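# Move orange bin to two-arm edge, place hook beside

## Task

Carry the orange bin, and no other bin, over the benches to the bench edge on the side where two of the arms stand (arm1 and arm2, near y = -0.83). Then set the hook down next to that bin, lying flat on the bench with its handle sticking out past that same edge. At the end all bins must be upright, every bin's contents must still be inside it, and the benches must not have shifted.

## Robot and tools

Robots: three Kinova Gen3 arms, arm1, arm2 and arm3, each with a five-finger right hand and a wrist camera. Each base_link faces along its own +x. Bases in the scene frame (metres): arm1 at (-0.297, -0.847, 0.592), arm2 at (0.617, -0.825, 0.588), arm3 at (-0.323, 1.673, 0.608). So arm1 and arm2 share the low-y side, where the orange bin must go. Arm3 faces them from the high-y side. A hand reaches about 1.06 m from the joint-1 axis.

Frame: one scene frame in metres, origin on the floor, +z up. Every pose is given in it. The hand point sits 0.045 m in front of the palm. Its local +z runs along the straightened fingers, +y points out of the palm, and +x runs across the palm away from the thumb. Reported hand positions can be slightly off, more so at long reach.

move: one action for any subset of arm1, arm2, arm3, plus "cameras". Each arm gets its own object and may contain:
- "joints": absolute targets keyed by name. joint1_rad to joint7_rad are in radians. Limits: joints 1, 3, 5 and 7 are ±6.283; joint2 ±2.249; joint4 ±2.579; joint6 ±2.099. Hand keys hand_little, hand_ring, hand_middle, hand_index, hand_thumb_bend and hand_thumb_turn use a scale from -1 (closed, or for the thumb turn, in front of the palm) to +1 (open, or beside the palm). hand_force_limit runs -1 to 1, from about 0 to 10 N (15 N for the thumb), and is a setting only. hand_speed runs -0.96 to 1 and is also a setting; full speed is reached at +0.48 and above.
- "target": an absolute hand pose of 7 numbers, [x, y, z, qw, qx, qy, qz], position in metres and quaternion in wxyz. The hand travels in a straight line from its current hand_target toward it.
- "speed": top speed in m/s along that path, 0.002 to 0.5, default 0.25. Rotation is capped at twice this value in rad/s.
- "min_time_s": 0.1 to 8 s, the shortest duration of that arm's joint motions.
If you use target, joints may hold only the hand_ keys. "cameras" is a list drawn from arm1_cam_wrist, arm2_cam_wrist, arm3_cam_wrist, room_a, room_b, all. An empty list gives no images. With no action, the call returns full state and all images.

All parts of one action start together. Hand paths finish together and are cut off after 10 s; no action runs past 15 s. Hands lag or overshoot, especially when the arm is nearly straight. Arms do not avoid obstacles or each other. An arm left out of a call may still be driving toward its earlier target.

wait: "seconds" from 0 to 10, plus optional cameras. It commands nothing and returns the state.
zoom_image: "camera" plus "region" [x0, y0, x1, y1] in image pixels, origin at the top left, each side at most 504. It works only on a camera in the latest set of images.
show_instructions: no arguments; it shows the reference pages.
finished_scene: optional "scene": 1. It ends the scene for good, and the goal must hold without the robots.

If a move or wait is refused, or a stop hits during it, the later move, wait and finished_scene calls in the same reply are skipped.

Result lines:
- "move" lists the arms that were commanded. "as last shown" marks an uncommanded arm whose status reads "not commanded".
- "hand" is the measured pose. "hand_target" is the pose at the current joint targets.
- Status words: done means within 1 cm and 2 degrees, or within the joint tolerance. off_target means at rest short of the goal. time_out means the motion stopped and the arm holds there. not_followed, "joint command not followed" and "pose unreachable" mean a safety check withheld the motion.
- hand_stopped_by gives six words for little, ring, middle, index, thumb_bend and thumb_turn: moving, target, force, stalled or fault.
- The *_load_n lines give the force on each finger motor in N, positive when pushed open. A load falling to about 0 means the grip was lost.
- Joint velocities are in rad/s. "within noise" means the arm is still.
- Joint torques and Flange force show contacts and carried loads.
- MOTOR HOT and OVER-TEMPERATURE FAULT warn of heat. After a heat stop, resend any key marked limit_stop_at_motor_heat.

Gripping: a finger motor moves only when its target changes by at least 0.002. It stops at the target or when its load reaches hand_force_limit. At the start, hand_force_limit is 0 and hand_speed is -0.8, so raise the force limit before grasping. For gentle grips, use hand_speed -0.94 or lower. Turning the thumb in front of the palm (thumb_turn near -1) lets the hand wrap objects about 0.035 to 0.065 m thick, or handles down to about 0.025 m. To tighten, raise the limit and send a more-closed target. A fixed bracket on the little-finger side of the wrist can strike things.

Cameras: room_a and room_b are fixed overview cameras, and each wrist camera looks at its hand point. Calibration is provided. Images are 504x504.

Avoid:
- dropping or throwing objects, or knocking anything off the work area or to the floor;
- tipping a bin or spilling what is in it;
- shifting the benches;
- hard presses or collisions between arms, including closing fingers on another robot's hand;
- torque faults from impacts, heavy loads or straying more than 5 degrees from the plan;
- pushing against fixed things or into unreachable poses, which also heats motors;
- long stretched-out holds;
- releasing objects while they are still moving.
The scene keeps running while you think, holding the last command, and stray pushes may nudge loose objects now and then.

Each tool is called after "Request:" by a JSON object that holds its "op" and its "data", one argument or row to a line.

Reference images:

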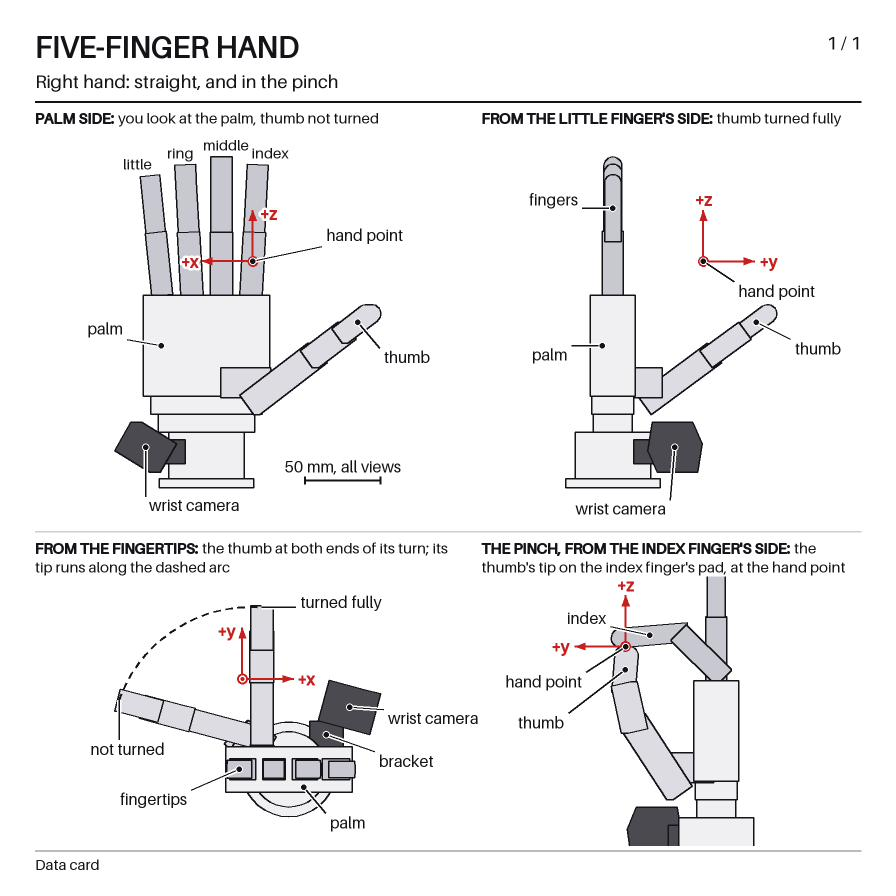

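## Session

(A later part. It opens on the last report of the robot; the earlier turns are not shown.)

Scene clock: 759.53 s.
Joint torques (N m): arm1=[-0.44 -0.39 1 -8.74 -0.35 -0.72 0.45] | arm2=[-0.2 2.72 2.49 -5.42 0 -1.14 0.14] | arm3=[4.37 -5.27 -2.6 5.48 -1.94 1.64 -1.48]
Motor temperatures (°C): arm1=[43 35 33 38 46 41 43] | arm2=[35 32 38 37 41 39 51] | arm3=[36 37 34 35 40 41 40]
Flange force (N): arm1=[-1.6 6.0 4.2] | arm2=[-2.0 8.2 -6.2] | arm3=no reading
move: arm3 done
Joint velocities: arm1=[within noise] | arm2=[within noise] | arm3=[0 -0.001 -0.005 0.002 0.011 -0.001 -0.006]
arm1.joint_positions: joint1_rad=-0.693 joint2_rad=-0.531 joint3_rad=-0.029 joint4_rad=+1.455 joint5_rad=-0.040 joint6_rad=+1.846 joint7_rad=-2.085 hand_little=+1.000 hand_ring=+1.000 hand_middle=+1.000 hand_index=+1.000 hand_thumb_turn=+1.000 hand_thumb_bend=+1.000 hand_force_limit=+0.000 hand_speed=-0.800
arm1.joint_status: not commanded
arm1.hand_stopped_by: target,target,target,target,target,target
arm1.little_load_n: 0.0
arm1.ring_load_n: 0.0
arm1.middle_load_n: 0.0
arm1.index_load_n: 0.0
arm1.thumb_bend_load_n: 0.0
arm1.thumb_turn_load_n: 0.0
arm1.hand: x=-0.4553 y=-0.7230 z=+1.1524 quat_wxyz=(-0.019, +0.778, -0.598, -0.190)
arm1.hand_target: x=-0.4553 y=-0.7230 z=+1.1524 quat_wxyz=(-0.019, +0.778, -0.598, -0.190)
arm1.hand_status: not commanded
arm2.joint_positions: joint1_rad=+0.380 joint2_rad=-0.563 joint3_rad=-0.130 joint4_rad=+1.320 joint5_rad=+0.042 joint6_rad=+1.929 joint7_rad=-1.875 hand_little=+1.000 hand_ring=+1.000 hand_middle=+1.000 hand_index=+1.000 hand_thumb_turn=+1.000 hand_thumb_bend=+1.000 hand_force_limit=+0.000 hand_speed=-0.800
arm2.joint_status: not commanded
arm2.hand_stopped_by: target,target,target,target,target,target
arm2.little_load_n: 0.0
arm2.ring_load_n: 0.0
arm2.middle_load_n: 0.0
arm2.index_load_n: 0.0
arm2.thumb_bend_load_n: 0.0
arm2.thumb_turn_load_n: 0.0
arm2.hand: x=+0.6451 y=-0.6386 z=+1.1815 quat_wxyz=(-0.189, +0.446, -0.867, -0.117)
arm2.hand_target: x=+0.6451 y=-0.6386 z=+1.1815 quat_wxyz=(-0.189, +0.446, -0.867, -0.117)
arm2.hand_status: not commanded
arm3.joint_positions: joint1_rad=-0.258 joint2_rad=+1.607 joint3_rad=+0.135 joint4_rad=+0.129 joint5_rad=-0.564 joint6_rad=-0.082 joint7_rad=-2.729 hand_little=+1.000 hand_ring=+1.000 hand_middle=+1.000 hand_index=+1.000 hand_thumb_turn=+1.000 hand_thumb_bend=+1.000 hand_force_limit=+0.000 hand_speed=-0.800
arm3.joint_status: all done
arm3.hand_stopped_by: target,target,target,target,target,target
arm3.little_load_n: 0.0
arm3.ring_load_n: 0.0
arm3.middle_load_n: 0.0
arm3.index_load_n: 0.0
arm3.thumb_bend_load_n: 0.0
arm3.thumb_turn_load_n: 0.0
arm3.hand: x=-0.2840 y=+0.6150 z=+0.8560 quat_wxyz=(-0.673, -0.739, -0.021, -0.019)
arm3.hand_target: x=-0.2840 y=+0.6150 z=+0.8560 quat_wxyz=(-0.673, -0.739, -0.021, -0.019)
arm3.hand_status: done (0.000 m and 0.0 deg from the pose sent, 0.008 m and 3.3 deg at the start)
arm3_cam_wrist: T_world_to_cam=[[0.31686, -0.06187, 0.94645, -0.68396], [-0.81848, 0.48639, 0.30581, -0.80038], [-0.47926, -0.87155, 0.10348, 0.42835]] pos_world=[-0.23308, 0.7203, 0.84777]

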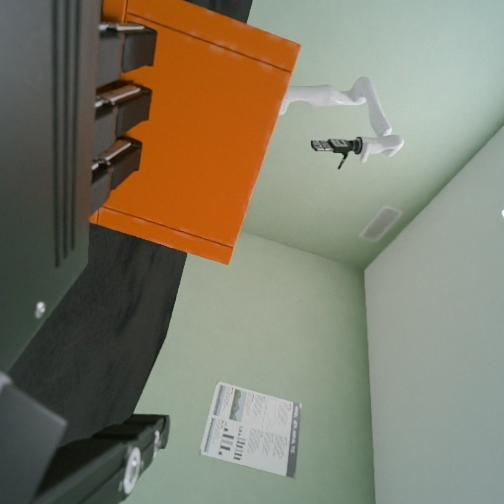

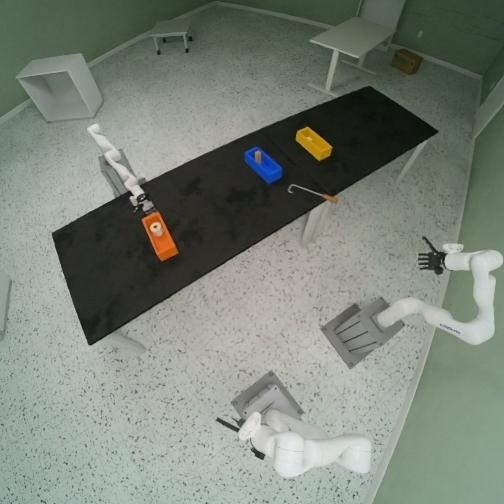

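Request:
{"op": "move", "data": {
  "arm1": {"joints": {"joint1_rad": 0.062, "joint2_rad": 0.998, "joint3_rad": 0.0, "joint4_rad": 1.087, "joint5_rad": 0.0, "joint6_rad": -0.48, "joint7_rad": 0.0, "hand_index": 0.6, "hand_middle": 0.6, "hand_ring": 0.6, "hand_little": 0.6}, "min_time_s": 5},
  "arm3": {"target": [-0.284, 0.75, 0.88, 0.6691, 0.7431, 0, 0], "speed": 0.1},
  "cameras": ["arm1_cam_wrist", "room_a", "room_b"]
}}

Scene clock: 816.87 s.
Joint torques (N m): arm1=[-0.56 -28.64 1.26 -10.97 -0.38 -2.2 0.39] | arm2=[-0.17 2.74 2.58 -5.35 0.05 -1.16 0.16] | arm3=[-0.74 -25.59 -0.08 -5.53 0.01 -2.64 -0.04]
Motor temperatures (°C): arm1=[43 35 33 38 46 41 43] | arm2=[35 32 38 37 41 39 51] | arm3=[37 37 34 34 40 41 41]
Flange force (N): arm1=[4.0 5.7 -0.7] | arm2=[-2.0 8.5 -6.6] | arm3=[-0.1 0.0 14.1]
move: arm1 done; arm3 done
Joint velocities: within noise
arm1.joint_positions: joint1_rad=+0.062 joint2_rad=+0.998 joint3_rad=+0.000 joint4_rad=+1.087 joint5_rad=+0.000 joint6_rad=-0.480 joint7_rad=+0.000 hand_little=+0.600 hand_ring=+0.600 hand_middle=+0.600 hand_index=+0.600 hand_thumb_turn=+1.000 hand_thumb_bend=+1.000 hand_force_limit=+0.000 hand_speed=-0.800
arm1.joint_status: all done
arm1.hand_stopped_by: target,target,target,target,target,target
arm1.little_load_n: -0.5
arm1.ring_load_n: -0.5
arm1.middle_load_n: 0.0
arm1.index_load_n: 0.0
arm1.thumb_bend_load_n: 0.0
arm1.thumb_turn_load_n: -0.5
arm1.hand: x=-0.2753 y=+0.0967 z=+0.8894 quat_wxyz=(-0.699, +0.715, -0.012, +0.007)
arm1.hand_target: x=-0.2753 y=+0.0967 z=+0.8894 quat_wxyz=(-0.699, +0.715, -0.012, +0.007)
arm1.hand_status: not commanded
arm2: as last shown
arm3.joint_positions: joint1_rad=-0.324 joint2_rad=+1.113 joint3_rad=+0.043 joint4_rad=+1.249 joint5_rad=-0.235 joint6_rad=-0.695 joint7_rad=-3.025 hand_little=+1.000 hand_ring=+1.000 hand_middle=+1.000 hand_index=+1.000 hand_thumb_turn=+1.000 hand_thumb_bend=+1.000 hand_force_limit=+0.000 hand_speed=-0.800
arm3.joint_status: not commanded
arm3.hand_stopped_by: target,target,target,target,target,target
arm3.little_load_n: 0.0
arm3.ring_load_n: 0.0
arm3.middle_load_n: 0.0
arm3.index_load_n: 0.0
arm3.thumb_bend_load_n: 0.0
arm3.thumb_turn_load_n: 0.0
arm3.hand: x=-0.2840 y=+0.7500 z=+0.8800 quat_wxyz=(-0.669, -0.743, +0.000, +0.000)
arm3.hand_target: x=-0.2840 y=+0.7500 z=+0.8800 quat_wxyz=(-0.669, -0.743, +0.000, +0.000)
arm3.hand_status: done (0.000 m and 0.0 deg from the pose sent, 0.137 m and 3.3 deg at the start)
arm1_cam_wrist: T_world_to_cam=[[0.22798, -0.0567, -0.97201, 0.92591], [-0.83908, -0.51788, -0.16659, -0.0367], [-0.49394, 0.85357, -0.16564, 0.04818]] pos_world=[-0.21808, -0.00764, 0.90187]

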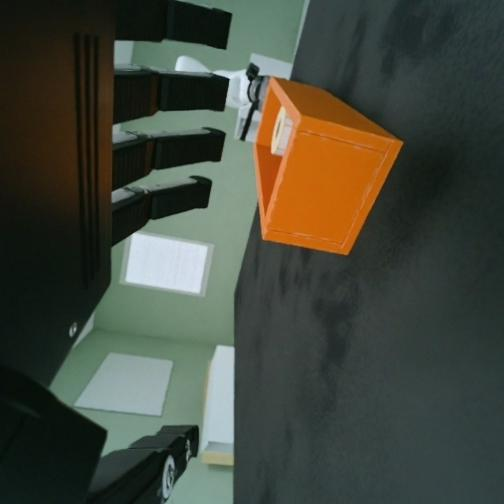

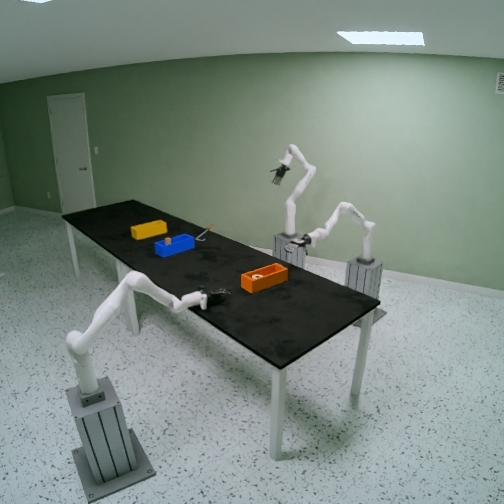

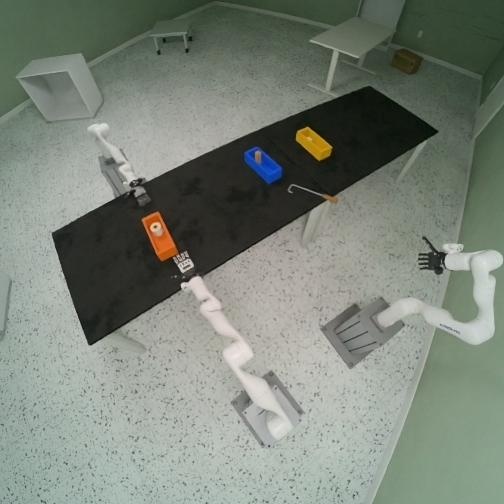

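Request:
{"op": "zoom_image", "data": {
  "camera": "room_b",
  "region": [130, 190, 230, 290]
}}

Request:
{"op": "zoom_image", "data": {
  "camera": "arm1_cam_wrist",
  "region": [120, 0, 420, 300]
}}

Scaled by 5.040 from the camera's image (finer frame: 720x720).

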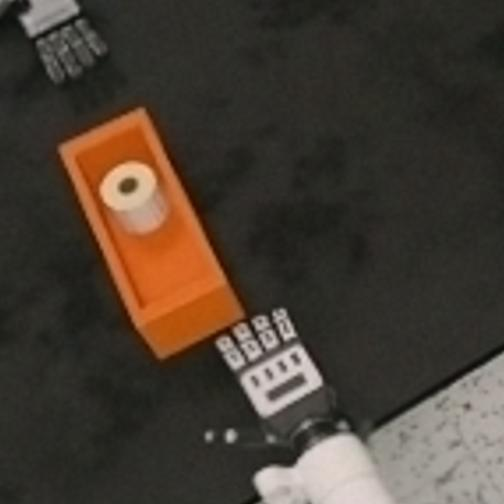

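Scaled by 1.680 from the camera's image (finer frame: 720x720).

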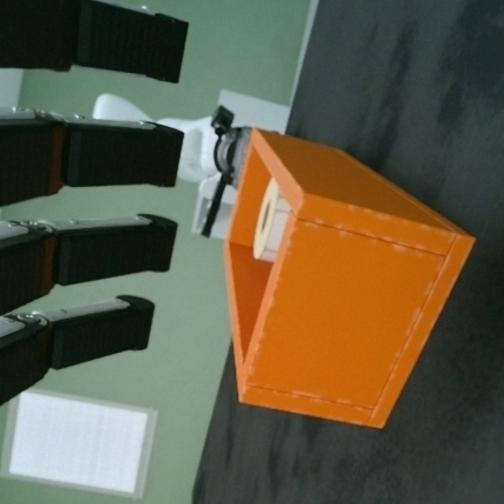

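Request:
{"op": "move", "data": {
  "arm1": {"target": [-0.318, 0.175, 0.838, 0.7071, -0.7071, 0, 0], "speed": 0.08},
  "cameras": ["arm1_cam_wrist", "room_a", "room_b"]
}}

Request:
{"op": "zoom_image", "data": {
  "camera": "room_b",
  "region": [130, 190, 230, 290]
}}

Request:
{"op": "zoom_image", "data": {
  "camera": "arm1_cam_wrist",
  "region": [100, 0, 400, 300]
}}

Request:
{"op": "zoom_image", "data": {
  "camera": "room_a",
  "region": [220, 210, 340, 310]
}}

Scene clock: 876.00 s.
Joint torques (N m): arm1=[-0.49 -31.64 1.61 -11.59 -0.32 -2.2 0.37] | arm2=[-0.17 2.74 2.46 -5.34 0.02 -1.12 0.17] | arm3=[-0.74 -25.62 -0.13 -5.56 0 -2.64 -0.02]
Motor temperatures (°C): arm1=[43 36 33 38 46 41 43] | arm2=[35 32 38 37 41 39 51] | arm3=[36 42 34 34 40 42 40]
Flange force (N): arm1=[4.9 5.3 -3.2] | arm2=[-2.1 8.2 -6.5] | arm3=[-0.1 0.0 14.0]
move: arm1 done
Joint velocities: within noise
arm1.joint_positions: joint1_rad=+0.001 joint2_rad=+1.296 joint3_rad=+0.039 joint4_rad=+0.601 joint5_rad=-0.076 joint6_rad=-0.315 joint7_rad=+0.042 hand_little=+0.600 hand_ring=+0.600 hand_middle=+0.600 hand_index=+0.600 hand_thumb_turn=+1.000 hand_thumb_bend=+1.000 hand_force_limit=+0.000 hand_speed=-0.800
arm1.joint_status: not commanded
arm1.hand_stopped_by: target,target,target,target,target,target
arm1.little_load_n: 0.0
arm1.ring_load_n: 0.0
arm1.middle_load_n: 0.0
arm1.index_load_n: 0.0
arm1.thumb_bend_load_n: 0.0
arm1.thumb_turn_load_n: -0.5
arm1.hand: x=-0.3180 y=+0.1750 z=+0.8380 quat_wxyz=(-0.707, +0.707, +0.000, +0.000)
arm1.hand_target: x=-0.3180 y=+0.1750 z=+0.8380 quat_wxyz=(-0.707, +0.707, +0.000, +0.000)
arm1.hand_status: done (0.000 m and 0.0 deg from the pose sent, 0.103 m and 2.1 deg at the start)
arm2, arm3: as last shown
arm1_cam_wrist: T_world_to_cam=[[0.23677, -0.02814, -0.97116, 0.88714], [-0.82359, -0.53607, -0.18526, -0.01682], [-0.5154, 0.8437, -0.1501, -0.06638]] pos_world=[-0.25811, 0.07196, 0.84847]

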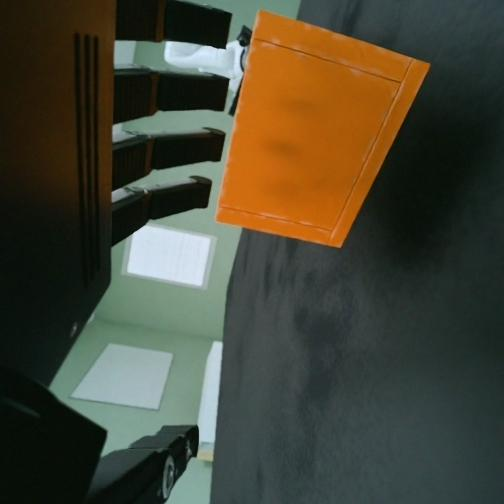

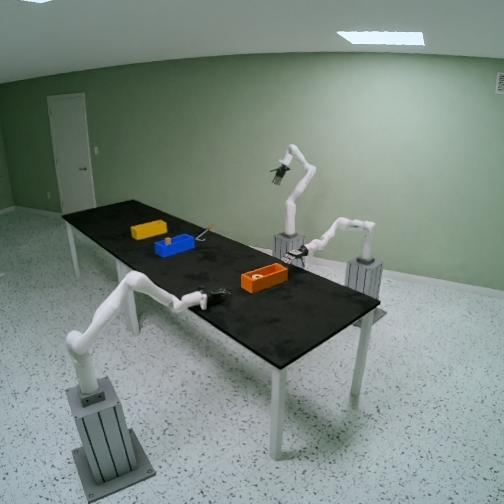

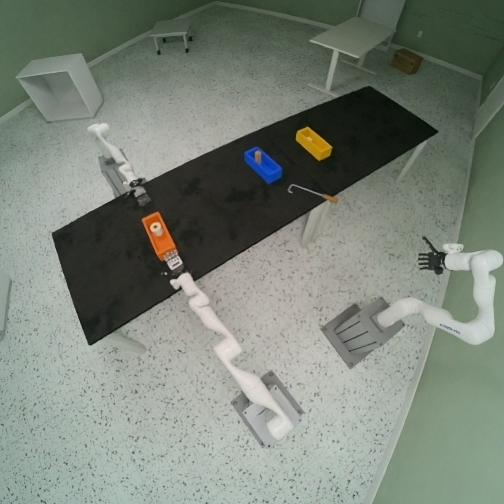

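Scaled by 5.040 from the camera's image (finer frame: 720x720).

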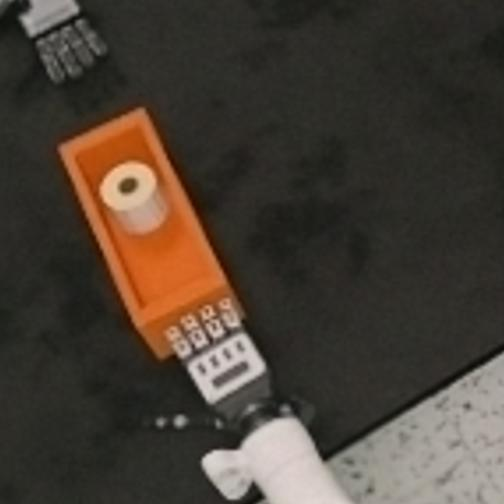

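Scaled by 1.680 from the camera's image (finer frame: 720x720).

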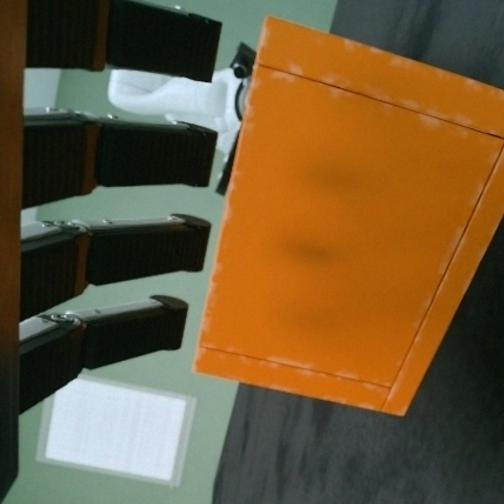

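Scaled by 4.200 from the camera's image (finer frame: 720x720).

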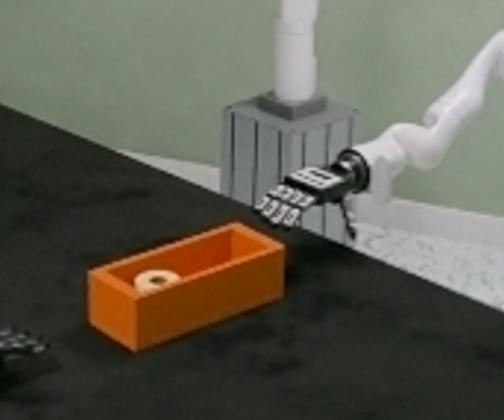

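Request:
{"op": "move", "data": {
  "arm1": {"target": [-0.289, 0.203, 0.832, 0.7069, -0.7069, 0.0154, -0.0154], "speed": 0.05},
  "cameras": ["arm1_cam_wrist", "room_a", "room_b"]
}}

Request:
{"op": "zoom_image", "data": {
  "camera": "room_b",
  "region": [130, 190, 230, 290]
}}

Request:
{"op": "zoom_image", "data": {
  "camera": "arm1_cam_wrist",
  "region": [100, 0, 400, 300]
}}

Request:
{"op": "zoom_image", "data": {
  "camera": "room_a",
  "region": [230, 230, 330, 300]
}}

Scene clock: 942.03 s.
Joint torques (N m): arm1=[-0.91 -28.4 1.68 -9.2 -0.33 -0.83 0.43] | arm2=[-0.19 2.77 2.56 -5.38 0.02 -1.14 0.13] | arm3=[-0.72 -25.59 -0.13 -5.52 -0.02 -2.65 -0.02]
Motor temperatures (°C): arm1=[43 37 33 38 46 41 43] | arm2=[35 32 38 37 41 39 51] | arm3=[36 45 33 34 40 42 40]
Flange force (N): arm1=no reading | arm2=[-1.9 8.4 -6.4] | arm3=[-0.1 0.0 14.1]
move: arm1 done
Joint velocities: within noise
arm1.joint_positions: joint1_rad=+0.012 joint2_rad=+1.463 joint3_rad=+0.202 joint4_rad=+0.241 joint5_rad=-0.362 joint6_rad=-0.119 joint7_rad=+0.166 hand_little=+0.600 hand_ring=+0.600 hand_middle=+0.600 hand_index=+0.600 hand_thumb_turn=+1.000 hand_thumb_bend=+1.000 hand_force_limit=+0.000 hand_speed=-0.800
arm1.joint_status: not commanded
arm1.hand_stopped_by: target,target,target,target,target,target
arm1.little_load_n: 0.0
arm1.ring_load_n: 0.0
arm1.middle_load_n: 3.5
arm1.index_load_n: 0.0
arm1.thumb_bend_load_n: 0.0
arm1.thumb_turn_load_n: 0.0
arm1.hand: x=-0.2890 y=+0.2030 z=+0.8320 quat_wxyz=(-0.707, +0.707, -0.015, +0.015)
arm1.hand_target: x=-0.2890 y=+0.2030 z=+0.8320 quat_wxyz=(-0.707, +0.707, -0.015, +0.015)
arm1.hand_status: done (0.000 m and 0.0 deg from the pose sent, 0.041 m and 2.5 deg at the start)
arm2, arm3: as last shown
arm2.thumb_bend_load_n: -0.5
arm3.index_load_n: -0.5
arm1_cam_wrist: T_world_to_cam=[[0.23531, -0.03844, -0.97116, 0.87691], [-0.84619, -0.49965, -0.18525, 0.00698], [-0.47812, 0.86537, -0.1501, -0.06957]] pos_world=[-0.2337, 0.09741, 0.84247]

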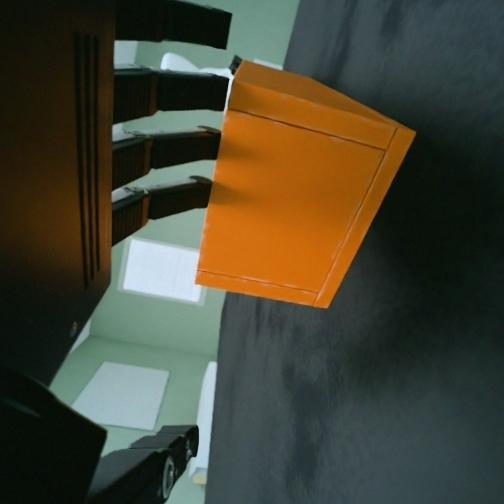

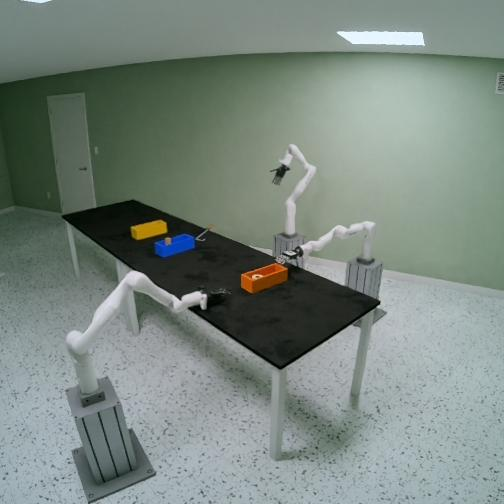

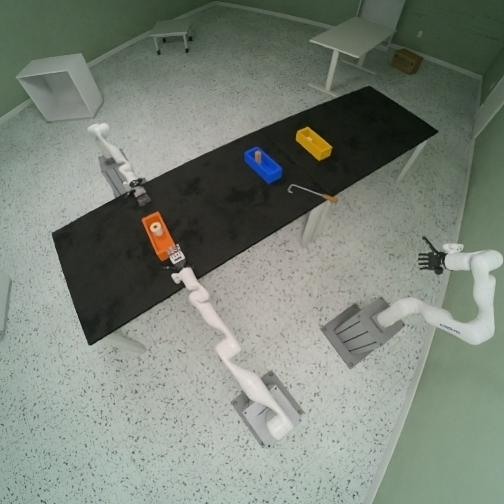

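Scaled by 5.040 from the camera's image (finer frame: 720x720).

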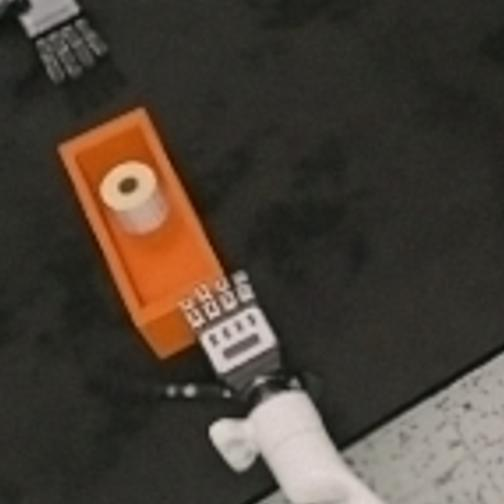

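Scaled by 1.680 from the camera's image (finer frame: 720x720).

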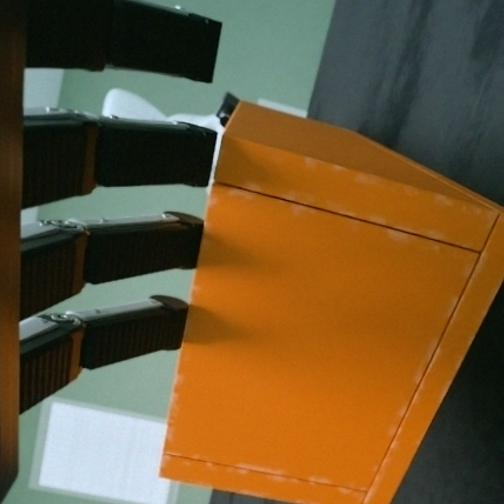

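Scaled by 5.040 from the camera's image (finer frame: 720x720).

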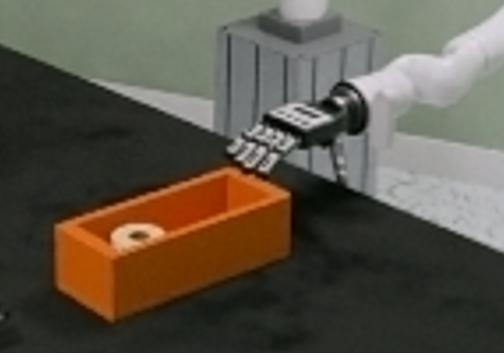

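Request:
{"op": "move", "data": {
  "arm1": {"target": [-0.316, 0.204, 0.848, 0.7071, -0.7071, 0.0062, -0.0062], "speed": 0.06}
}}

Request:
{"op": "move", "data": {
  "arm1": {"target": [-0.316, 0.2065, 0.838, 0.7071, -0.7071, 0.0062, -0.0062], "speed": 0.04},
  "cameras": ["arm1_cam_wrist", "room_a", "room_b"]
}}

Request:
{"op": "zoom_image", "data": {
  "camera": "arm1_cam_wrist",
  "region": [100, 0, 400, 300]
}}

Request:
{"op": "zoom_image", "data": {
  "camera": "room_b",
  "region": [150, 210, 210, 270]
}}

Scene clock: 972.03 s.
Joint torques (N m): arm1=[-0.51 -32.74 1.8 -11.51 -0.48 -2.17 0.35] | arm2=[-0.2 2.77 2.51 -5.41 0 -1.14 0.13] | arm3=[-0.73 -25.59 -0.09 -5.56 0 -2.65 -0.01]
Motor temperatures (°C): arm1=[43 37 33 38 46 40 43] | arm2=[35 32 38 37 41 39 51] | arm3=[36 46 33 34 40 42 40]
Flange force (N): arm1=no reading | arm2=[-1.9 8.2 -6.3] | arm3=[-0.2 0.0 13.9]
move: arm1 done
Joint velocities: within noise
arm1.joint_positions: joint1_rad=-0.017 joint2_rad=+1.462 joint3_rad=+0.288 joint4_rad=+0.198 joint5_rad=-0.477 joint6_rad=-0.072 joint7_rad=+0.197 hand_little=+0.600 hand_ring=+0.600 hand_middle=+0.600 hand_index=+0.600 hand_thumb_turn=+1.000 hand_thumb_bend=+1.000 hand_force_limit=+0.000 hand_speed=-0.800
arm1.joint_status: not commanded
arm1.hand_stopped_by: target,target,target,target,target,target
arm1.little_load_n: 0.0
arm1.ring_load_n: 0.0
arm1.middle_load_n: 0.0
arm1.index_load_n: 0.0
arm1.thumb_bend_load_n: 0.0
arm1.thumb_turn_load_n: -0.5
arm1.hand: x=-0.3160 y=+0.2040 z=+0.8480 quat_wxyz=(-0.707, +0.707, -0.006, +0.006)
arm1.hand_target: x=-0.3160 y=+0.2040 z=+0.8480 quat_wxyz=(-0.707, +0.707, -0.006, +0.006)
arm1.hand_status: done (0.000 m and 0.0 deg from the pose sent, 0.031 m and 1.5 deg at the start)
arm2, arm3: as last shown
arm2.thumb_bend_load_n: 0.0
arm3.index_load_n: 0.0
pictures: none

Scene clock: 974.90 s.
Joint torques (N m): arm1=[-0.52 -32.82 2.04 -11.04 -0.47 -2.08 0.3] | arm2=[-0.16 2.74 2.57 -5.4 0 -1.15 0.14] | arm3=[-0.71 -25.6 -0.1 -5.59 -0.01 -2.68 -0.01]
Motor temperatures (°C): arm1=[43 37 33 38 46 40 43] | arm2=[35 32 38 37 41 39 51] | arm3=[36 46 33 34 40 42 40]
Flange force (N): arm1=no reading | arm2=[-2.0 8.4 -6.4] | arm3=[-0.2 0.1 13.9]
move: arm1 done
Joint velocities: arm1=[0 0.002 0.013 -0.003 -0.015 0.001 0.001] | arm2=[within noise] | arm3=[within noise]
arm1.joint_positions: joint1_rad=-0.017 joint2_rad=+1.513 joint3_rad=+0.486 joint4_rad=+0.127 joint5_rad=-0.720 joint6_rad=-0.044 joint7_rad=+0.241 hand_little=+0.600 hand_ring=+0.600 hand_middle=+0.600 hand_index=+0.600 hand_thumb_turn=+1.000 hand_thumb_bend=+1.000 hand_force_limit=+0.000 hand_speed=-0.800
arm1.joint_status: not commanded
arm1.hand_stopped_by: target,target,target,target,target,target
arm1.little_load_n: 0.0
arm1.ring_load_n: 0.0
arm1.middle_load_n: -0.5
arm1.index_load_n: 0.0
arm1.thumb_bend_load_n: 0.0
arm1.thumb_turn_load_n: -0.5
arm1.hand: x=-0.3160 y=+0.2065 z=+0.8380 quat_wxyz=(-0.707, +0.707, -0.006, +0.006)
arm1.hand_target: x=-0.3160 y=+0.2065 z=+0.8380 quat_wxyz=(-0.707, +0.707, -0.006, +0.006)
arm1.hand_status: done (0.000 m and 0.0 deg from the pose sent, 0.010 m and 0.0 deg at the start)
arm2, arm3: as last shown
arm1_cam_wrist: T_world_to_cam=[[0.23628, -0.03216, -0.97115, 0.88822], [-0.83288, -0.52148, -0.18537, -0.00414], [-0.50048, 0.85266, -0.15, -0.08905]] pos_world=[-0.25788, 0.10234, 0.84847]

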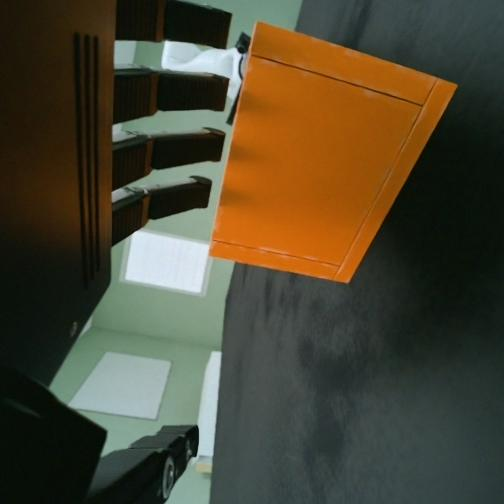

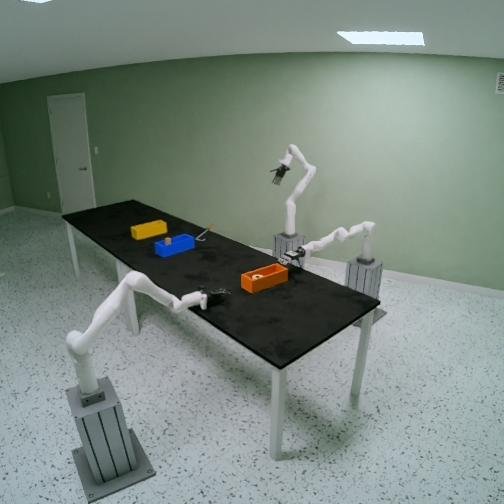

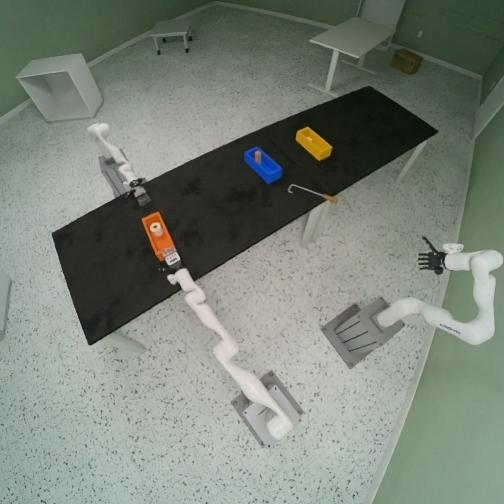

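Scaled by 1.680 from the camera's image (finer frame: 720x720).

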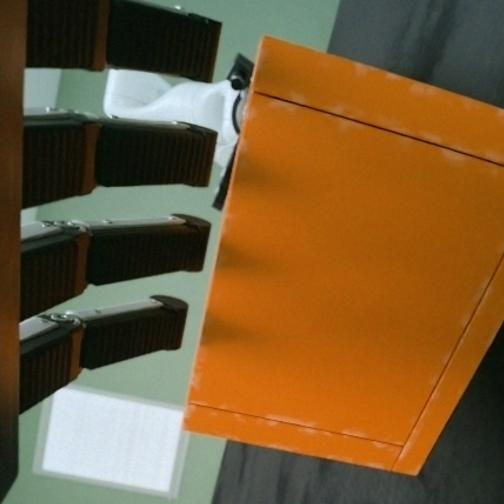

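Scaled by 8.400 from the camera's image (finer frame: 720x720).

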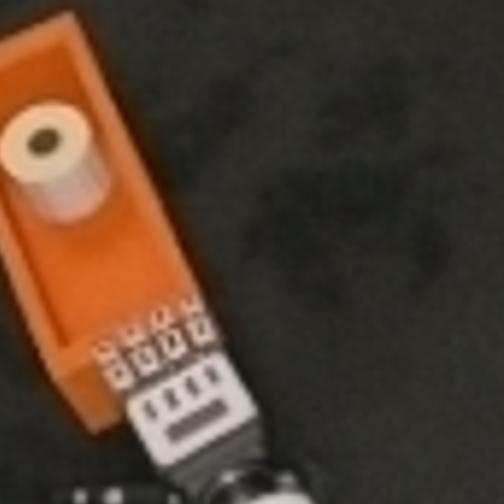

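Request:
{"op": "move", "data": {
  "arm1": {"target": [-0.316, 0.2065, 0.832, 0.7071, -0.7071, 0.0062, -0.0062], "speed": 0.03}
}}

Request:
{"op": "move", "data": {
  "arm1": {"target": [-0.316, 0.2065, 0.828, 0.7071, -0.7071, 0.0062, -0.0062], "speed": 0.03},
  "cameras": ["arm1_cam_wrist", "room_a"]
}}

Request:
{"op": "zoom_image", "data": {
  "camera": "room_a",
  "region": [240, 230, 320, 300]
}}

Scene clock: 993.47 s.
Joint torques (N m): arm1=[-0.86 -28.77 1.86 -8.49 -0.12 -0.66 0.01] | arm2=[-0.22 2.78 2.54 -5.42 0.02 -1.12 0.12] | arm3=[-0.76 -25.54 -0.12 -5.58 -0.02 -2.63 -0.01]
Motor temperatures (°C): arm1=[43 38 33 39 46 40 43] | arm2=[35 32 38 37 41 39 51] | arm3=[36 47 33 34 40 42 40]
Flange force (N): arm1=no reading | arm2=[-1.8 8.3 -6.1] | arm3=[-0.3 0.1 13.7]
move: arm1 done
Joint velocities: arm1=[0 -0.002 -0.012 0.002 0.015 -0.001 -0.004] | arm2=[within noise] | arm3=[within noise]
arm1.joint_positions: joint1_rad=-0.016 joint2_rad=+1.519 joint3_rad=+0.457 joint4_rad=+0.128 joint5_rad=-0.684 joint6_rad=-0.054 joint7_rad=+0.233 hand_little=+0.600 hand_ring=+0.600 hand_middle=+0.600 hand_index=+0.600 hand_thumb_turn=+1.000 hand_thumb_bend=+1.000 hand_force_limit=+0.000 hand_speed=-0.800
arm1.joint_status: not commanded
arm1.hand_stopped_by: target,target,target,target,target,target
arm1.little_load_n: 0.0
arm1.ring_load_n: 0.0
arm1.middle_load_n: 5.0
arm1.index_load_n: 0.0
arm1.thumb_bend_load_n: 0.0
arm1.thumb_turn_load_n: 0.0
arm1.hand: x=-0.3160 y=+0.2065 z=+0.8320 quat_wxyz=(-0.707, +0.707, -0.006, +0.006)
arm1.hand_target: x=-0.3160 y=+0.2065 z=+0.8320 quat_wxyz=(-0.707, +0.707, -0.006, +0.006)
arm1.hand_status: done (0.000 m and 0.0 deg from the pose sent, 0.006 m and 0.0 deg at the start)
arm2, arm3: as last shown
pictures: none

Scene clock: 994.93 s.
Joint torques (N m): arm1=[-0.53 -18.13 0.93 -2.88 -0.12 2.78 0.41] | arm2=[-0.22 2.74 2.5 -5.41 0 -1.15 0.15] | arm3=[-0.72 -25.6 -0.11 -5.56 0 -2.64 -0.02]
Motor temperatures (°C): arm1=[43 38 33 38 46 40 43] | arm2=[35 32 38 37 41 39 51] | arm3=[36 47 33 34 40 42 40]
Flange force (N): arm1=no reading | arm2=[-1.9 8.3 -6.3] | arm3=[-0.1 0.0 13.9]
move: arm1 done
Joint velocities: arm1=[0.001 0 -0.009 0.001 0.014 -0.002 -0.004] | arm2=[within noise] | arm3=[within noise]
arm1.joint_positions: joint1_rad=-0.015 joint2_rad=+1.522 joint3_rad=+0.430 joint4_rad=+0.132 joint5_rad=-0.646 joint6_rad=-0.061 joint7_rad=+0.222 hand_little=+0.600 hand_ring=+0.600 hand_middle=+0.601 hand_index=+0.600 hand_thumb_turn=+1.000 hand_thumb_bend=+1.000 hand_force_limit=+0.000 hand_speed=-0.800
arm1.joint_status: not commanded
arm1.hand_stopped_by: target,target,target,target,target,target
arm1.little_load_n: 0.0
arm1.ring_load_n: 0.0
arm1.middle_load_n: 15.0
arm1.index_load_n: 0.0
arm1.thumb_bend_load_n: 0.0
arm1.thumb_turn_load_n: 0.0
arm1.hand: x=-0.3160 y=+0.2065 z=+0.8280 quat_wxyz=(-0.707, +0.707, -0.006, +0.006)
arm1.hand_target: x=-0.3160 y=+0.2065 z=+0.8280 quat_wxyz=(-0.707, +0.707, -0.006, +0.006)
arm1.hand_status: done (0.000 m and 0.0 deg from the pose sent, 0.004 m and 0.0 deg at the start)
arm2, arm3: as last shown
arm2.thumb_turn_load_n: -0.5
arm1_cam_wrist: T_world_to_cam=[[0.23628, -0.03239, -0.97115, 0.87855], [-0.83289, -0.52151, -0.18525, -0.00613], [-0.50046, 0.85263, -0.1502, -0.09052]] pos_world=[-0.25798, 0.10243, 0.83847]

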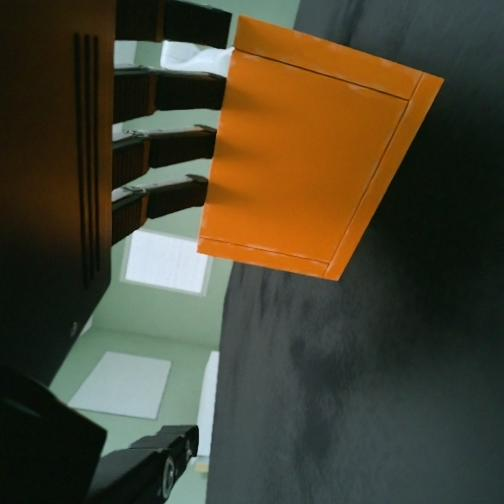

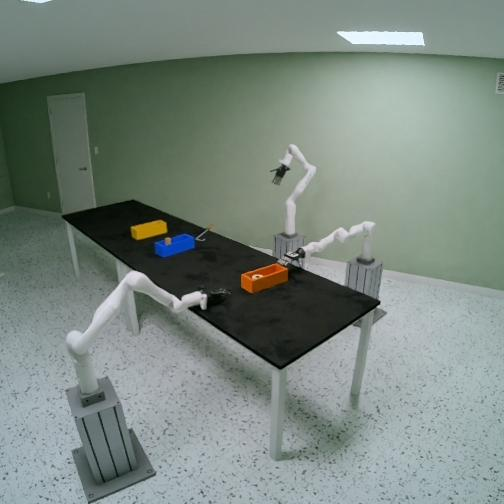

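Scaled by 6.300 from the camera's image (finer frame: 720x720).

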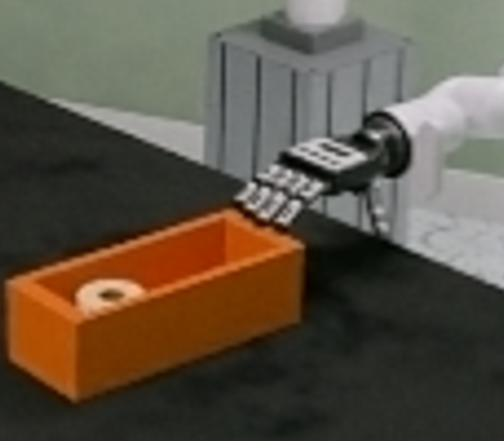

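Request:
{"op": "move", "data": {
  "arm1": {"target": [-0.316, 0.2065, 0.8305, 0.7071, -0.7071, 0.0062, -0.0062], "speed": 0.03}
}}

Request:
{"op": "move", "data": {
  "arm1": {"target": [-0.316, 0.196, 0.8305, 0.7071, -0.7071, 0.0062, -0.0062], "speed": 0.02},
  "cameras": ["arm1_cam_wrist", "room_a", "room_b"]
}}

Request:
{"op": "zoom_image", "data": {
  "camera": "room_b",
  "region": [130, 190, 230, 290]
}}

Scene clock: 1004.13 s.
Joint torques (N m): arm1=[-0.65 -26.58 1.24 -7.39 -0.37 -0.1 0.5] | arm2=[-0.18 2.77 2.5 -5.4 0.01 -1.12 0.11] | arm3=[-0.79 -25.6 -0.11 -5.56 -0.02 -2.62 -0.01]
Motor temperatures (°C): arm1=[43 38 33 38 46 40 43] | arm2=[35 32 38 37 41 39 51] | arm3=[36 47 33 34 40 41 40]
Flange force (N): arm1=no reading | arm2=[-1.9 8.1 -6.2] | arm3=[-0.3 0.0 13.9]
move: arm1 done
Joint velocities: arm1=[0 0 0.004 -0.002 -0.007 0.001 0.001] | arm2=[within noise] | arm3=[within noise]
arm1.joint_positions: joint1_rad=-0.016 joint2_rad=+1.519 joint3_rad=+0.435 joint4_rad=+0.132 joint5_rad=-0.653 joint6_rad=-0.058 joint7_rad=+0.224 hand_little=+0.600 hand_ring=+0.600 hand_middle=+0.601 hand_index=+0.600 hand_thumb_turn=+1.000 hand_thumb_bend=+1.000 hand_force_limit=+0.000 hand_speed=-0.800
arm1.joint_status: not commanded
arm1.hand_stopped_by: target,target,target,target,target,target
arm1.little_load_n: 0.0
arm1.ring_load_n: 0.0
arm1.middle_load_n: 9.5
arm1.index_load_n: 0.0
arm1.thumb_bend_load_n: 0.0
arm1.thumb_turn_load_n: -0.5
arm1.hand: x=-0.3160 y=+0.2065 z=+0.8307 quat_wxyz=(-0.707, +0.707, -0.006, +0.006)
arm1.hand_target: x=-0.3160 y=+0.2065 z=+0.8305 quat_wxyz=(-0.707, +0.707, -0.006, +0.006)
arm1.hand_status: done (0.000 m and 0.0 deg from the pose sent, 0.003 m and 0.0 deg at the start)
arm2.joint_positions: joint1_rad=+0.380 joint2_rad=-0.563 joint3_rad=-0.130 joint4_rad=+1.320 joint5_rad=+0.042 joint6_rad=+1.929 joint7_rad=-1.875 hand_little=+1.000 hand_ring=+1.000 hand_middle=+1.000 hand_index=+1.000 hand_thumb_turn=+1.000 hand_thumb_bend=+1.000 hand_force_limit=+0.000 hand_speed=-0.800
arm2.joint_status: not commanded
arm2.hand_stopped_by: target,target,target,target,target,target
arm2.little_load_n: 0.0
arm2.ring_load_n: 0.0
arm2.middle_load_n: 0.0
arm2.index_load_n: 0.0
arm2.thumb_bend_load_n: 0.0
arm2.thumb_turn_load_n: 0.0
arm2.hand: x=+0.6451 y=-0.6386 z=+1.1815 quat_wxyz=(-0.189, +0.446, -0.867, -0.117)
arm2.hand_target: x=+0.6451 y=-0.6386 z=+1.1815 quat_wxyz=(-0.189, +0.446, -0.867, -0.117)
arm2.hand_status: not commanded
arm3: as last shown
arm3.index_load_n: -0.5
pictures: none

Scene clock: 1005.40 s.
Joint torques (N m): arm1=[-0.51 -32.37 1.85 -11.69 -0.38 -2.22 0.37] | arm2=[-0.24 2.7 2.52 -5.37 0.02 -1.16 0.12] | arm3=[-0.76 -25.66 -0.1 -5.58 -0.06 -2.64 -0.01]
Motor temperatures (°C): arm1=[43 38 33 38 46 40 43] | arm2=[35 32 38 37 41 39 51] | arm3=[36 47 33 34 40 41 40]
Flange force (N): arm1=no reading | arm2=[-2.1 8.3 -6.5] | arm3=[-0.4 -0.1 13.9]
move: arm1 done
Joint velocities: within noise
arm1.joint_positions: joint1_rad=-0.018 joint2_rad=+1.410 joint3_rad=+0.156 joint4_rad=+0.367 joint5_rad=-0.229 joint6_rad=-0.192 joint7_rad=+0.078 hand_little=+0.600 hand_ring=+0.600 hand_middle=+0.600 hand_index=+0.600 hand_thumb_turn=+1.000 hand_thumb_bend=+1.000 hand_force_limit=+0.000 hand_speed=-0.800
arm1.joint_status: not commanded
arm1.hand_stopped_by: target,target,target,target,target,target
arm1.little_load_n: 0.0
arm1.ring_load_n: 0.0
arm1.middle_load_n: 0.0
arm1.index_load_n: 0.0
arm1.thumb_bend_load_n: 0.0
arm1.thumb_turn_load_n: 0.0
arm1.hand: x=-0.3160 y=+0.1960 z=+0.8305 quat_wxyz=(-0.707, +0.707, -0.006, +0.006)
arm1.hand_target: x=-0.3160 y=+0.1960 z=+0.8305 quat_wxyz=(-0.707, +0.707, -0.006, +0.006)
arm1.hand_status: done (0.000 m and 0.0 deg from the pose sent, 0.010 m and 0.0 deg at the start)
arm2: as last shown
arm3.joint_positions: joint1_rad=-0.324 joint2_rad=+1.113 joint3_rad=+0.043 joint4_rad=+1.249 joint5_rad=-0.235 joint6_rad=-0.695 joint7_rad=-3.025 hand_little=+1.000 hand_ring=+1.000 hand_middle=+1.000 hand_index=+1.000 hand_thumb_turn=+1.000 hand_thumb_bend=+1.000 hand_force_limit=+0.000 hand_speed=-0.800
arm3.joint_status: not commanded
arm3.hand_stopped_by: target,target,target,target,target,target
arm3.little_load_n: 0.0
arm3.ring_load_n: 0.0
arm3.middle_load_n: 0.5
arm3.index_load_n: 0.0
arm3.thumb_bend_load_n: 0.0
arm3.thumb_turn_load_n: 0.0
arm3.hand: x=-0.2840 y=+0.7500 z=+0.8800 quat_wxyz=(-0.669, -0.743, +0.000, +0.000)
arm3.hand_target: x=-0.2840 y=+0.7500 z=+0.8800 quat_wxyz=(-0.669, -0.743, +0.000, +0.000)
arm3.hand_status: not commanded
arm1_cam_wrist: T_world_to_cam=[[0.23623, -0.0323, -0.97116, 0.88063], [-0.8329, -0.5215, -0.18525, -0.01114], [-0.50047, 0.85264, -0.1501, -0.08127]] pos_world=[-0.25798, 0.09194, 0.84097]

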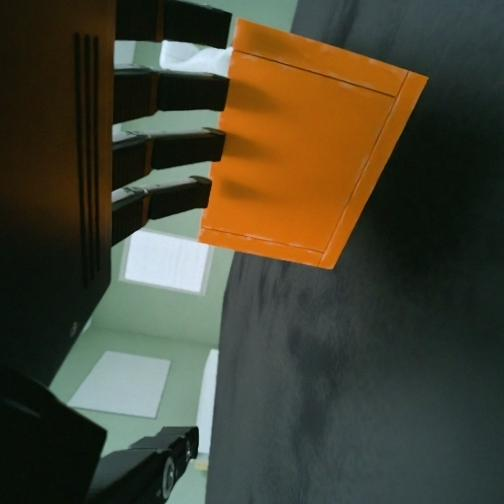

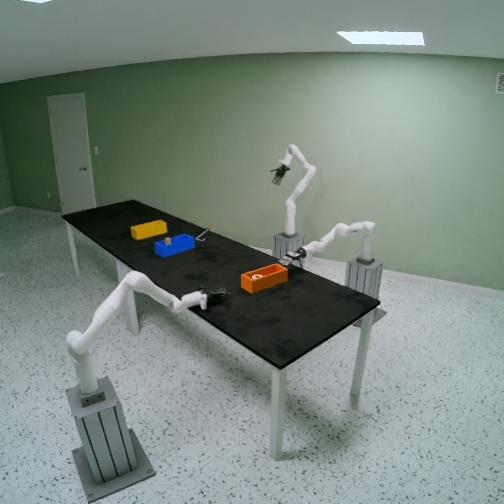

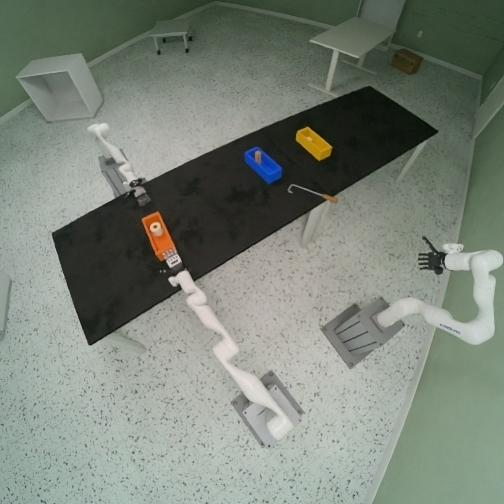

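Scaled by 5.040 from the camera's image (finer frame: 720x720).

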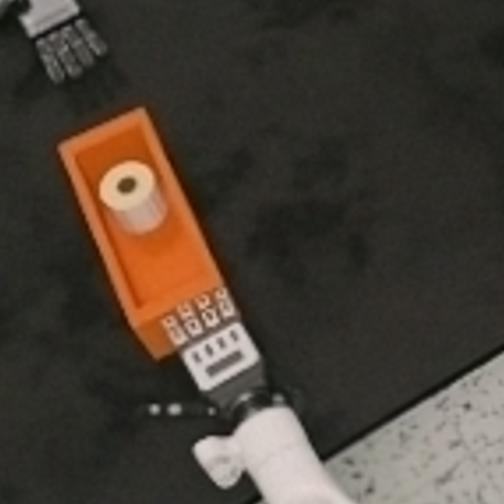

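Request:
{"op": "move", "data": {
  "arm1": {"target": [-0.284, 0.190, 0.852, 0.7069, -0.7069, 0.0154, -0.0154], "speed": 0.08, "joints": {"hand_middle": 0.7, "hand_index": 1.0, "hand_ring": 1.0, "hand_little": 1.0, "hand_thumb_turn": 1.0}},
  "cameras": ["arm1_cam_wrist", "room_b"]
}}

Scene clock: 1139.70 s.
Joint torques (N m): arm1=[-0.58 -32.07 1.83 -11.75 -0.39 -2.23 0.39] | arm2=[-0.19 2.74 2.48 -5.4 0.01 -1.1 0.12] | arm3=[-0.77 -25.59 -0.16 -5.52 0 -2.63 -0.01]
Motor temperatures (°C): arm1=[42 45 33 38 46 41 43] | arm2=[35 33 38 37 41 38 51] | arm3=[36 49 33 34 40 41 40]
Flange force (N): arm1=no reading | arm2=[-2.0 8.1 -6.2] | arm3=[-0.2 0.0 14.1]
move: arm1 done
Joint velocities: within noise
arm1.joint_positions: joint1_rad=+0.016 joint2_rad=+1.348 joint3_rad=+0.124 joint4_rad=+0.440 joint5_rad=-0.169 joint6_rad=-0.203 joint7_rad=+0.052 hand_little=+1.000 hand_ring=+1.000 hand_middle=+0.700 hand_index=+1.000 hand_thumb_turn=+1.000 hand_thumb_bend=+1.000 hand_force_limit=+0.000 hand_speed=-0.800
arm1.joint_status: all done
arm1.hand_stopped_by: target,target,target,target,target,target
arm1.little_load_n: 0.0
arm1.ring_load_n: 0.0
arm1.middle_load_n: 0.0
arm1.index_load_n: 0.0
arm1.thumb_bend_load_n: 0.0
arm1.thumb_turn_load_n: 0.0
arm1.hand: x=-0.2840 y=+0.1900 z=+0.8520 quat_wxyz=(-0.707, +0.707, -0.015, +0.015)
arm1.hand_target: x=-0.2840 y=+0.1900 z=+0.8520 quat_wxyz=(-0.707, +0.707, -0.015, +0.015)
arm1.hand_status: done (0.000 m and 0.0 deg from the pose sent, 0.039 m and 1.5 deg at the start)
arm2, arm3: as last shown
arm2.thumb_turn_load_n: -0.5
arm3.middle_load_n: 0.0
arm1_cam_wrist: T_world_to_cam=[[0.23531, -0.03844, -0.97116, 0.89466], [-0.84619, -0.49965, -0.18525, 0.00842], [-0.47812, 0.86537, -0.1501, -0.05293]] pos_world=[-0.2287, 0.08441, 0.86247]

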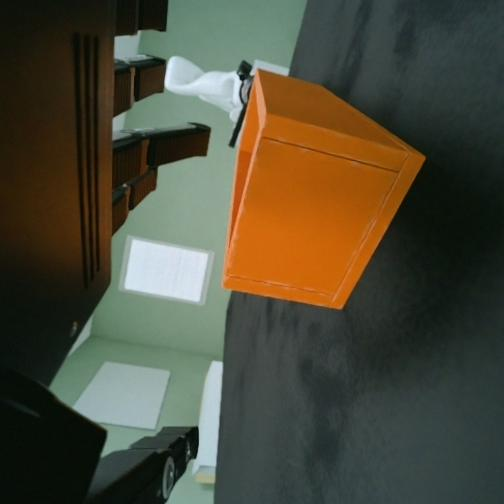

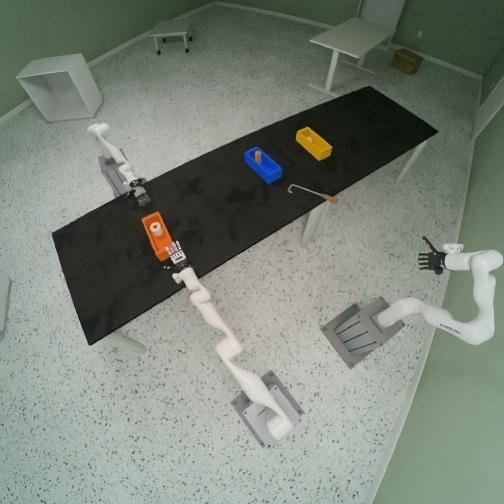

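Request:
{"op": "move", "data": {
  "arm1": {"target": [-0.284, 0.2075, 0.842, 0.7069, -0.7069, 0.0154, -0.0154], "speed": 0.05},
  "cameras": ["arm1_cam_wrist", "room_b"]
}}

Request:
{"op": "zoom_image", "data": {
  "camera": "arm1_cam_wrist",
  "region": [100, 50, 350, 300]
}}

Scene clock: 1155.40 s.
Joint torques (N m): arm1=[-0.49 -32.95 2.23 -9.3 -0.45 -2.07 0.29] | arm2=[-0.21 2.77 2.57 -5.37 0.02 -1.14 0.12] | arm3=[-0.76 -25.58 -0.09 -5.57 0 -2.65 -0.02]
Motor temperatures (°C): arm1=[42 45 33 38 46 41 43] | arm2=[35 33 38 37 41 38 51] | arm3=[36 50 33 34 40 41 40]
Flange force (N): arm1=no reading | arm2=[-1.9 8.4 -6.4] | arm3=[-0.2 0.1 13.9]
move: arm1 moving
Joint velocities: arm1=[0.002 0.001 0.038 -0.004 -0.028 0.002 -0.01] | arm2=[within noise] | arm3=[within noise]
arm1.joint_positions: joint1_rad=+0.018 joint2_rad=+1.532 joint3_rad=+0.750 joint4_rad=+0.086 joint5_rad=-0.856 joint6_rad=-0.015 joint7_rad=+0.114 hand_little=+1.000 hand_ring=+1.000 hand_middle=+0.700 hand_index=+1.000 hand_thumb_turn=+1.000 hand_thumb_bend=+1.000 hand_force_limit=+0.000 hand_speed=-0.800
arm1.joint_status: not commanded
arm1.hand_stopped_by: target,target,target,target,target,target
arm1.little_load_n: 0.0
arm1.ring_load_n: 0.0
arm1.middle_load_n: 0.0
arm1.index_load_n: 0.0
arm1.thumb_bend_load_n: 0.0
arm1.thumb_turn_load_n: 0.0
arm1.hand: x=-0.2840 y=+0.2072 z=+0.8420 quat_wxyz=(-0.707, +0.707, -0.015, +0.015)
arm1.hand_target: x=-0.2840 y=+0.2072 z=+0.8420 quat_wxyz=(-0.707, +0.707, -0.015, +0.015)
arm1.hand_status: moving (0.000 m and 0.1 deg from the pose sent, 0.020 m and 0.0 deg at the start)
arm2, arm3: as last shown
arm2.little_load_n: 0.5
arm2.thumb_turn_load_n: 0.0
arm1_cam_wrist: T_world_to_cam=[[0.23536, -0.0375, -0.97118, 0.88544], [-0.84613, -0.49956, -0.18576, 0.01559], [-0.4782, 0.86547, -0.1493, -0.07005]] pos_world=[-0.2287, 0.10161, 0.85237]

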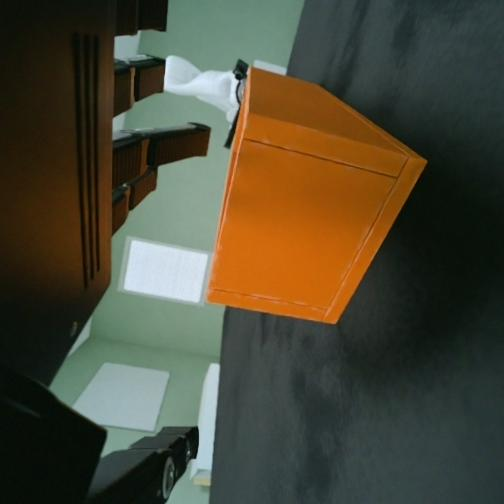

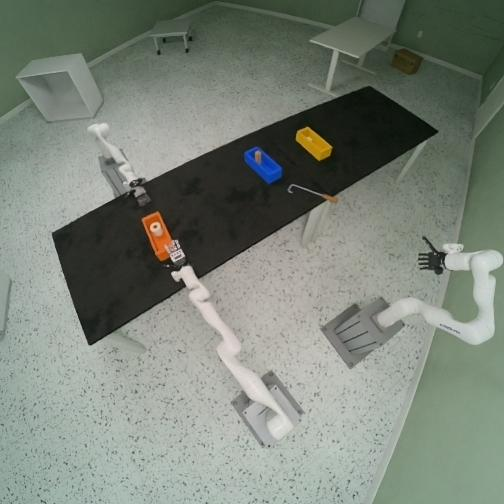

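Scaled by 2.016 from the camera's image (finer frame: 720x720).

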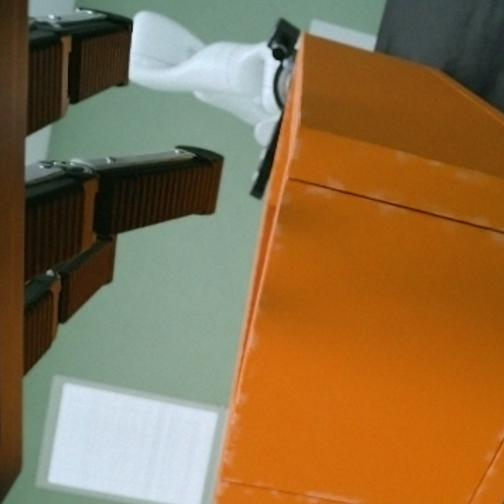

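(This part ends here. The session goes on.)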